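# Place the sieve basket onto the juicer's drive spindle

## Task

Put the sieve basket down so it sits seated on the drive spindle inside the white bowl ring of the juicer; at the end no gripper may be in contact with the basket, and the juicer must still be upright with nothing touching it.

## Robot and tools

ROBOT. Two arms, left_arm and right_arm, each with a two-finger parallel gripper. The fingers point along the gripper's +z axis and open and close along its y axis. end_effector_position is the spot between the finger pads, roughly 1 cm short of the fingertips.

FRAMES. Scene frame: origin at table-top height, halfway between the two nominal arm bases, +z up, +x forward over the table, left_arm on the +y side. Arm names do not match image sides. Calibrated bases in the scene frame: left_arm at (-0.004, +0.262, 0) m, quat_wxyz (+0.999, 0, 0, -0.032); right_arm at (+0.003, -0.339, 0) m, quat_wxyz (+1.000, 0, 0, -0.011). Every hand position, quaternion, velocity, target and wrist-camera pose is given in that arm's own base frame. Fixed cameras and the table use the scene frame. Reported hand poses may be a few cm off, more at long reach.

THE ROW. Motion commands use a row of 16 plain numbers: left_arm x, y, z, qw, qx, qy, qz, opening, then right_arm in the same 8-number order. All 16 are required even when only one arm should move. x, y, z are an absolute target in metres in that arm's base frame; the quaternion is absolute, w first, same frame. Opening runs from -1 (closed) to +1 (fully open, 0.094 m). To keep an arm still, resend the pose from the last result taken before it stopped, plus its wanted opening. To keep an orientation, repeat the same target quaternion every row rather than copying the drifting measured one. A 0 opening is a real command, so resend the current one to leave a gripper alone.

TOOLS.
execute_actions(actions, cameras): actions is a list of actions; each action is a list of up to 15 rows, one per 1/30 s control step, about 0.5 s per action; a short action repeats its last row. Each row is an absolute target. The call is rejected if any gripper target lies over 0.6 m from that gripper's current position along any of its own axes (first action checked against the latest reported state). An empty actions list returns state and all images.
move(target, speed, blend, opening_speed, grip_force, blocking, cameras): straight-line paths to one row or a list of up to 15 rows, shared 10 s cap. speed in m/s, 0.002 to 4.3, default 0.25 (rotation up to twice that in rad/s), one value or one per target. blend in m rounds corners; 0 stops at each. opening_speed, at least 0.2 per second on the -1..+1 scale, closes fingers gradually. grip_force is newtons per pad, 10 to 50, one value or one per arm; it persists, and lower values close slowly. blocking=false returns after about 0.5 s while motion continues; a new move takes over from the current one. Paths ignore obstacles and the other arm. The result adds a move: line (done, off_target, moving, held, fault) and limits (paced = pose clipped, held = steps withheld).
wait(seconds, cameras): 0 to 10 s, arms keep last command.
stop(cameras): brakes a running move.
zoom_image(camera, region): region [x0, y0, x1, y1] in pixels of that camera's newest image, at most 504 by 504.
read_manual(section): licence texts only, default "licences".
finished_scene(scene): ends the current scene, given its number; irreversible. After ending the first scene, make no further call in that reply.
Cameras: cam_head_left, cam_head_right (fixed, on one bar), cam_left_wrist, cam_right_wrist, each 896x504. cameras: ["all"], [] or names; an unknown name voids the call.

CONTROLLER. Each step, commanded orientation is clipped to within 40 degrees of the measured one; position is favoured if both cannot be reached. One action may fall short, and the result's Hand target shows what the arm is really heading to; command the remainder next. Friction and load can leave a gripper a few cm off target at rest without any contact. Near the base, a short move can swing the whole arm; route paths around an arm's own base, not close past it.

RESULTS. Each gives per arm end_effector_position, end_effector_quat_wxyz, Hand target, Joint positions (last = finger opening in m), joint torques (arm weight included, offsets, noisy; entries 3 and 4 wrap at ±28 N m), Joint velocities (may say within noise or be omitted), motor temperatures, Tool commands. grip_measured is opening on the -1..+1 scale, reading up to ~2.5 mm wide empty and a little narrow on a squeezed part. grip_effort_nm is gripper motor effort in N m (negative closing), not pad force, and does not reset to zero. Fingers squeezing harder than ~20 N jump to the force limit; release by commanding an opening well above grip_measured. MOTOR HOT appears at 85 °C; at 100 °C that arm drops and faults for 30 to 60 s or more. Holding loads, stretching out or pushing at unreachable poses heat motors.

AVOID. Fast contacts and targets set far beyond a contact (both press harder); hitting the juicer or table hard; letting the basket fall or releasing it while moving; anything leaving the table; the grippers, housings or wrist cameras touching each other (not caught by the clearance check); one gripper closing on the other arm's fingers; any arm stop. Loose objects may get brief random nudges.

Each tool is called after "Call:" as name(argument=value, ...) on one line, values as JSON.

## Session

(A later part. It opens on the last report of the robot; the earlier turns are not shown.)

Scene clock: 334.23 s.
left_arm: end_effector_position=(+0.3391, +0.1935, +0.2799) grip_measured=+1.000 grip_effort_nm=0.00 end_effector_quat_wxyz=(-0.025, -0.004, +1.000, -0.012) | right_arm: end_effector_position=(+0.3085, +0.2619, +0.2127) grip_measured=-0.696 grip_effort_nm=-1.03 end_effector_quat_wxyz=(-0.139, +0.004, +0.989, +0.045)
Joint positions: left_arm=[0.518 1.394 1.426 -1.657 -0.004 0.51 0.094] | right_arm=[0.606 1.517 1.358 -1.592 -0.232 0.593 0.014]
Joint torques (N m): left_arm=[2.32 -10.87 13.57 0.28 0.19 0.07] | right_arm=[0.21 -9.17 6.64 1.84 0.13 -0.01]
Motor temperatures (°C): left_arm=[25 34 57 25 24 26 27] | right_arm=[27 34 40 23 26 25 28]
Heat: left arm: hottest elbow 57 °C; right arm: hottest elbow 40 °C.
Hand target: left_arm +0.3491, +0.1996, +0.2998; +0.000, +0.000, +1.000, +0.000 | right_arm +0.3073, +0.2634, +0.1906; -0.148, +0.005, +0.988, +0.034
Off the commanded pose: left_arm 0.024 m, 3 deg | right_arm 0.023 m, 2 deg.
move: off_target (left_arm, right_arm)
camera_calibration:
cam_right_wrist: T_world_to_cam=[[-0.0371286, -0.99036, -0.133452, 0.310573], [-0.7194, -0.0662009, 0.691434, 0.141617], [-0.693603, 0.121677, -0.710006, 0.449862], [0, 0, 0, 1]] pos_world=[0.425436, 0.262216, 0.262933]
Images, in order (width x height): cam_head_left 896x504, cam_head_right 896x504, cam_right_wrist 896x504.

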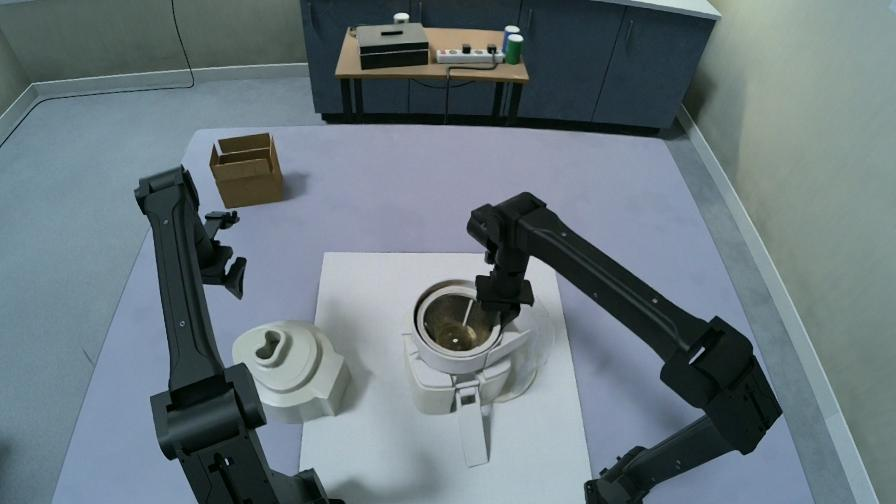

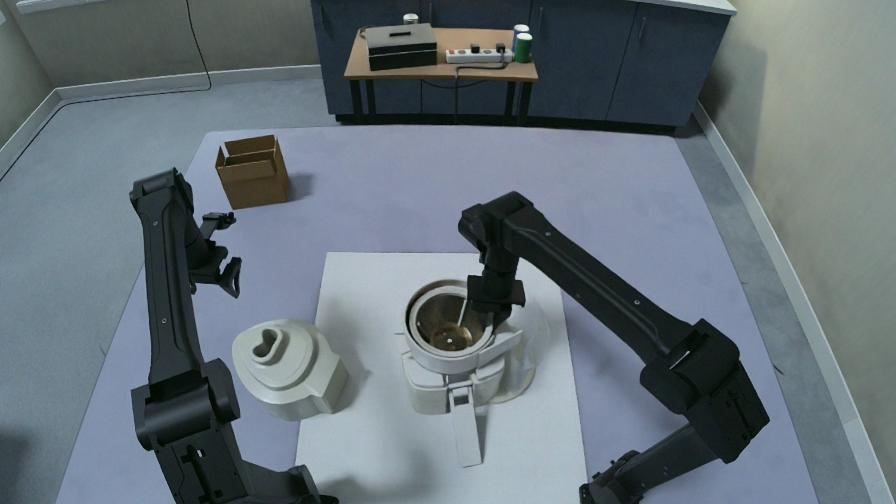

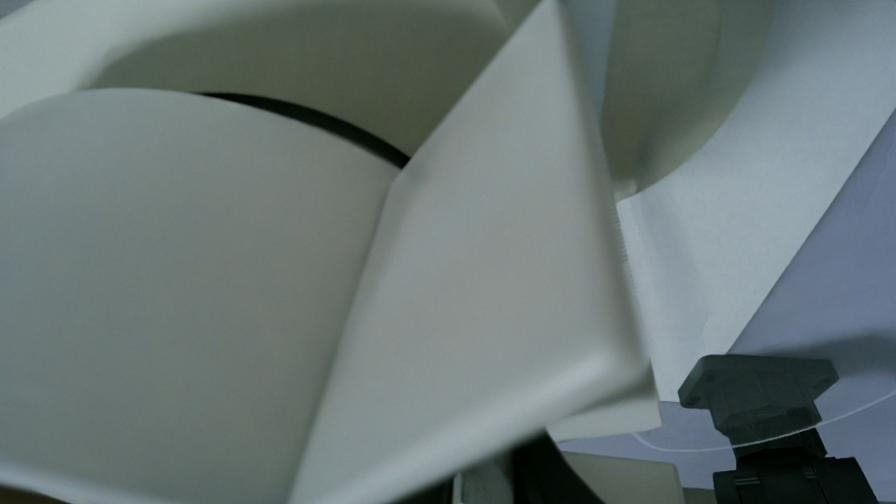

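Call:
move(target=[[0.35,0.2,0.3,0,0,1,0,1,0.318,0.264,0.190,-0.1498,-0.0638,0.9864,0.0241,-0.95],[0.35,0.2,0.3,0,0,1,0,1,0.298,0.262,0.190,-0.1449,0.0742,0.9857,0.0447,-0.95],[0.35,0.2,0.3,0,0,1,0,1,0.308,0.263,0.190,-0.1477,0.0052,0.9884,0.0345,-0.95]], speed=0.06, cameras=["cam_head_left","cam_head_right"])

Call:
zoom_image(camera="cam_head_right", region=[390, 260, 510, 380])

Scene clock: 351.03 s.
left_arm: end_effector_position=(+0.3391, +0.1935, +0.2799) grip_measured=+1.000 grip_effort_nm=0.00 end_effector_quat_wxyz=(-0.025, -0.004, +1.000, -0.012) | right_arm: end_effector_position=(+0.3021, +0.2603, +0.2107) grip_measured=-0.696 grip_effort_nm=-1.03 end_effector_quat_wxyz=(-0.130, +0.018, +0.990, +0.058)
Joint positions: left_arm=[0.518 1.394 1.426 -1.657 -0.004 0.51 0.094] | right_arm=[0.606 1.481 1.315 -1.552 -0.245 0.625 0.014]
Joint torques (N m): left_arm=[1.85 -11.28 13.91 0.39 0.15 0.04] | right_arm=[0.32 -6.59 9.87 0.1 0.64 -0.4]
Motor temperatures (°C): left_arm=[25 34 57 25 24 26 27] | right_arm=[27 33 39 23 26 25 28]
Heat: left arm: hottest elbow 57 °C; right arm: hottest elbow 39 °C.
Hand target: left_arm +0.3491, +0.1996, +0.2998; +0.000, +0.000, +1.000, +0.000 | right_arm +0.3071, +0.2624, +0.1903; -0.148, +0.005, +0.988, +0.035
Off the commanded pose: left_arm 0.024 m, 3 deg | right_arm 0.022 m, 4 deg.
move: off_target (left_arm, right_arm)
Images, in order (width x height): cam_head_left 896x504, cam_head_right 896x504.

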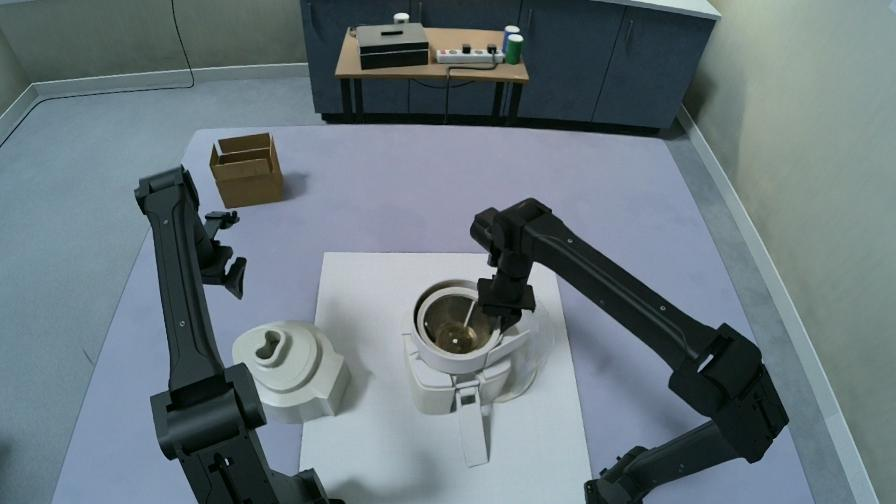

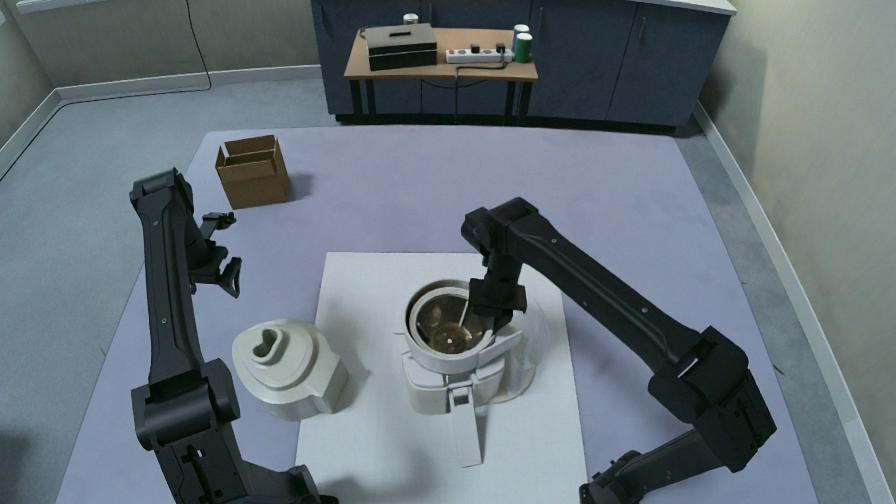

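Scaled by 4.200 from the camera's 896x504 image, which has a finer 1280x720 frame.

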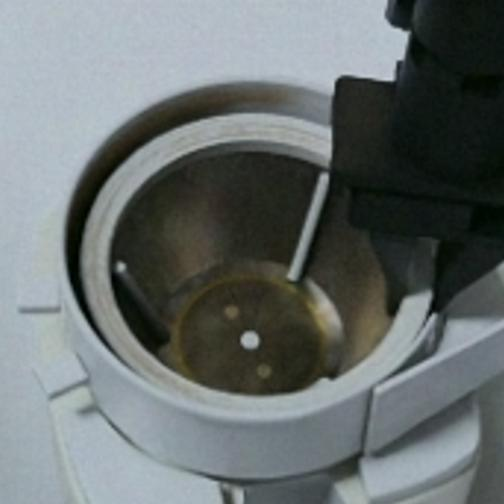

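Call:
move(target=[[0.35,0.2,0.3,0,0,1,0,1,0.303,0.261,0.208,-0.13,0.018,0.990,0.058,-0.95],[0.35,0.2,0.3,0,0,1,0,1,0.303,0.261,0.208,-0.13,0.018,0.990,0.058,-0.4]], speed=0.05, opening_speed=0.4, cameras=["cam_head_left","cam_head_right"])

Call:
zoom_image(camera="cam_head_right", region=[390, 260, 510, 380])

Scene clock: 360.83 s.
left_arm: end_effector_position=(+0.3391, +0.1935, +0.2799) grip_measured=+1.000 grip_effort_nm=0.00 end_effector_quat_wxyz=(-0.025, -0.004, +1.000, -0.012) | right_arm: end_effector_position=(+0.3013, +0.2656, +0.2126) grip_measured=-0.403 grip_effort_nm=0.14 end_effector_quat_wxyz=(-0.129, +0.016, +0.989, +0.069)
Joint positions: left_arm=[0.518 1.394 1.426 -1.657 -0.004 0.51 0.094] | right_arm=[0.611 1.477 1.315 -1.541 -0.263 0.625 0.028]
Joint torques (N m): left_arm=[2.37 -10.75 13.94 0.31 0.18 0.06] | right_arm=[-0.79 -10.17 8.88 0.29 0.53 -0.07]
Motor temperatures (°C): left_arm=[25 34 57 25 24 26 27] | right_arm=[27 33 39 23 26 25 28]
Heat: left arm: hottest elbow 57 °C; right arm: hottest elbow 39 °C.
Hand target: left_arm +0.3491, +0.1996, +0.2998; +0.000, +0.000, +1.000, +0.000 | right_arm +0.3030, +0.2611, +0.2082; -0.130, +0.018, +0.990, +0.058
Off the commanded pose: left_arm 0.024 m, 3 deg | right_arm 0.007 m, 1 deg.
move: off_target (left_arm)
Images, in order (width x height): cam_head_left 896x504, cam_head_right 896x504.

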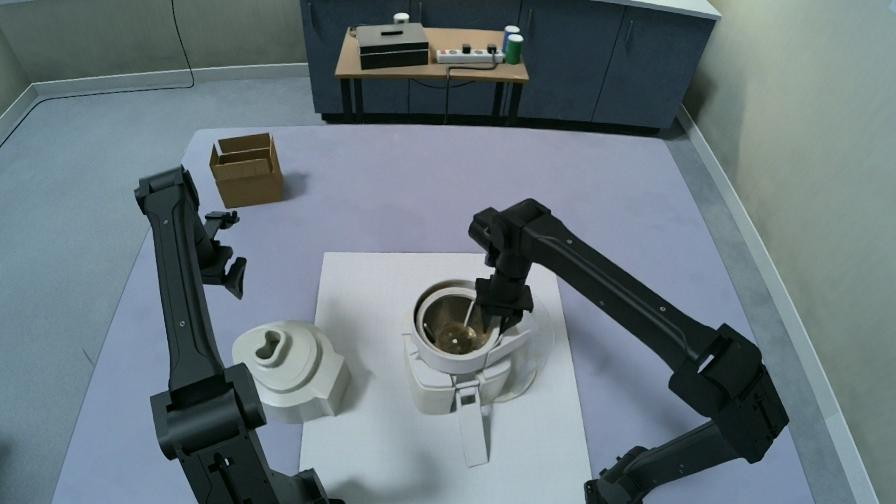

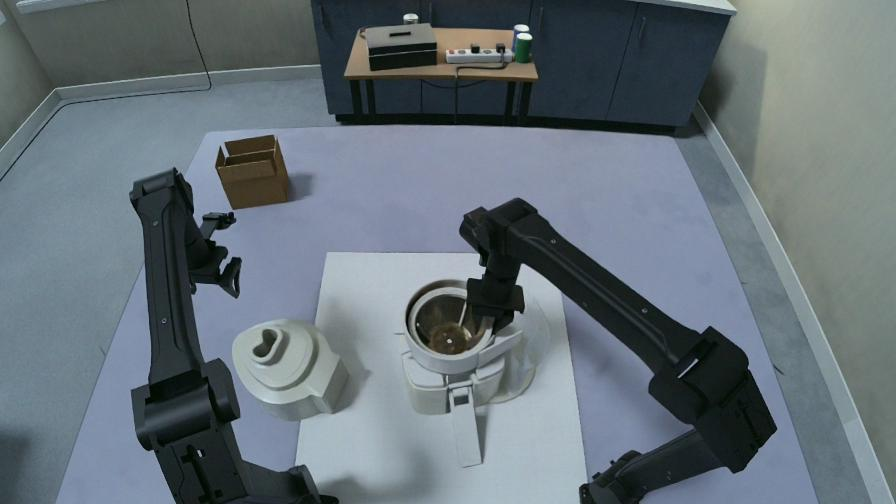

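Scaled by 4.200 from the camera's 896x504 image, which has a finer 1280x720 frame.

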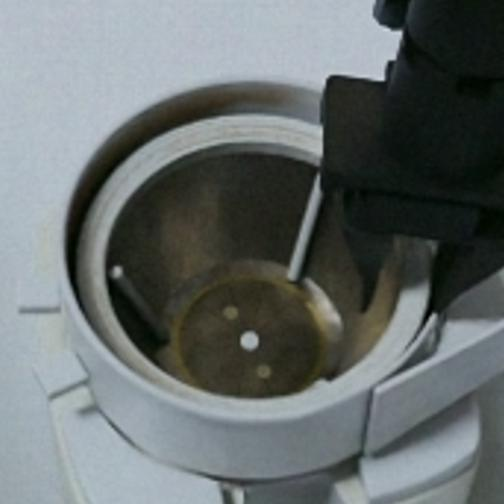

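Call:
move(target=[[0.35,0.2,0.3,0,0,1,0,1,0.305,0.262,0.26,-0.13,0.018,0.990,0.058,-0.4],[0.35,0.2,0.3,0,0,1,0,1,0.315,0.262,0.37,-0.05,0.01,0.998,0.03,-0.4],[0.35,0.2,0.3,0,0,1,0,1,0.35,0.10,0.40,0,0,1,0,-0.4]], speed=0.1, blend=[0.01,0.03,0], cameras=["cam_head_left","cam_head_right"])

Call:
zoom_image(camera="cam_head_right", region=[390, 260, 510, 380])

Call:
zoom_image(camera="cam_head_left", region=[390, 260, 510, 380])

Scene clock: 375.90 s.
left_arm: end_effector_position=(+0.3391, +0.1935, +0.2799) grip_measured=+1.000 grip_effort_nm=0.00 end_effector_quat_wxyz=(-0.025, -0.004, +1.000, -0.012) | right_arm: end_effector_position=(+0.3504, +0.1037, +0.3826) grip_measured=-0.401 grip_effort_nm=0.08 end_effector_quat_wxyz=(+0.088, +0.003, +0.996, +0.028)
Joint positions: left_arm=[0.518 1.394 1.426 -1.657 -0.004 0.51 0.094] | right_arm=[0.287 1.222 1.533 -1.696 -0.004 0.294 0.028]
Joint torques (N m): left_arm=[2.08 -11.87 13.68 0.39 0.12 -0.01] | right_arm=[-1.32 -7.71 12.37 0.59 0.12 -0.21]
Motor temperatures (°C): left_arm=[25 34 58 25 24 26 27] | right_arm=[27 33 39 23 27 25 27]
Heat: left arm: hottest elbow 58 °C; right arm: hottest elbow 39 °C.
Hand target: left_arm +0.3491, +0.1996, +0.2998; +0.000, +0.000, +1.000, +0.000 | right_arm +0.3497, +0.1000, +0.3990; +0.103, +0.001, +0.994, +0.031
Off the commanded pose: left_arm 0.024 m, 3 deg | right_arm 0.018 m, 11 deg.
joint sent to its limit (right arm) — joint 4 (wrist pitch), lower limit. The joint targets are off in orientation, not in position.
move: off_target (left_arm, right_arm)
Images, in order (width x height): cam_head_left 896x504, cam_head_right 896x504.

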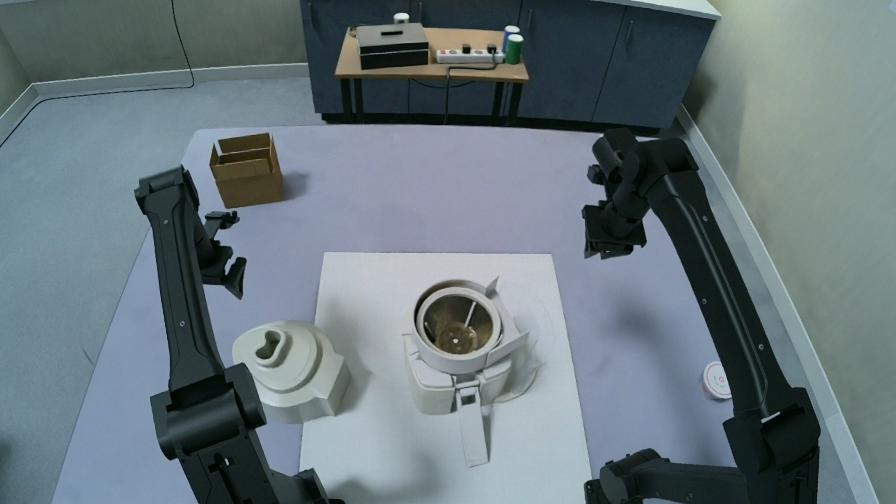

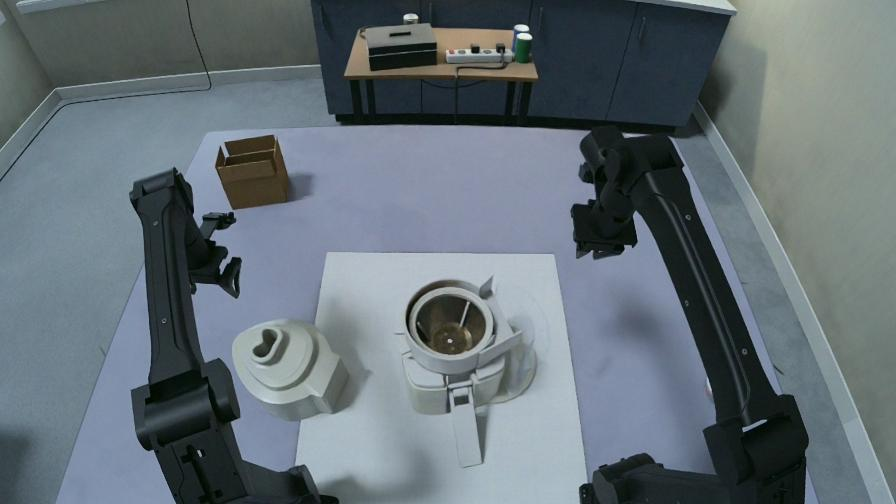

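Scaled by 4.200 from the camera's 896x504 image, which has a finer 1280x720 frame.

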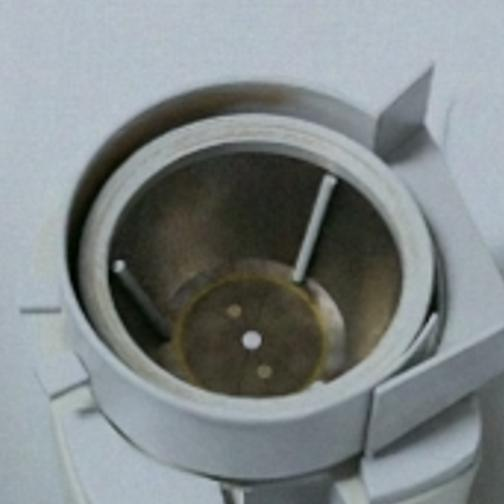

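Scaled by 4.200 from the camera's 896x504 image, which has a finer 1280x720 frame.

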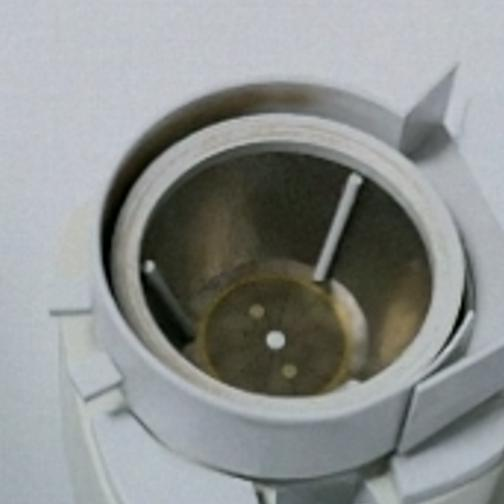

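Call:
finished_scene(scene=2)

The scene is finished: the task was done.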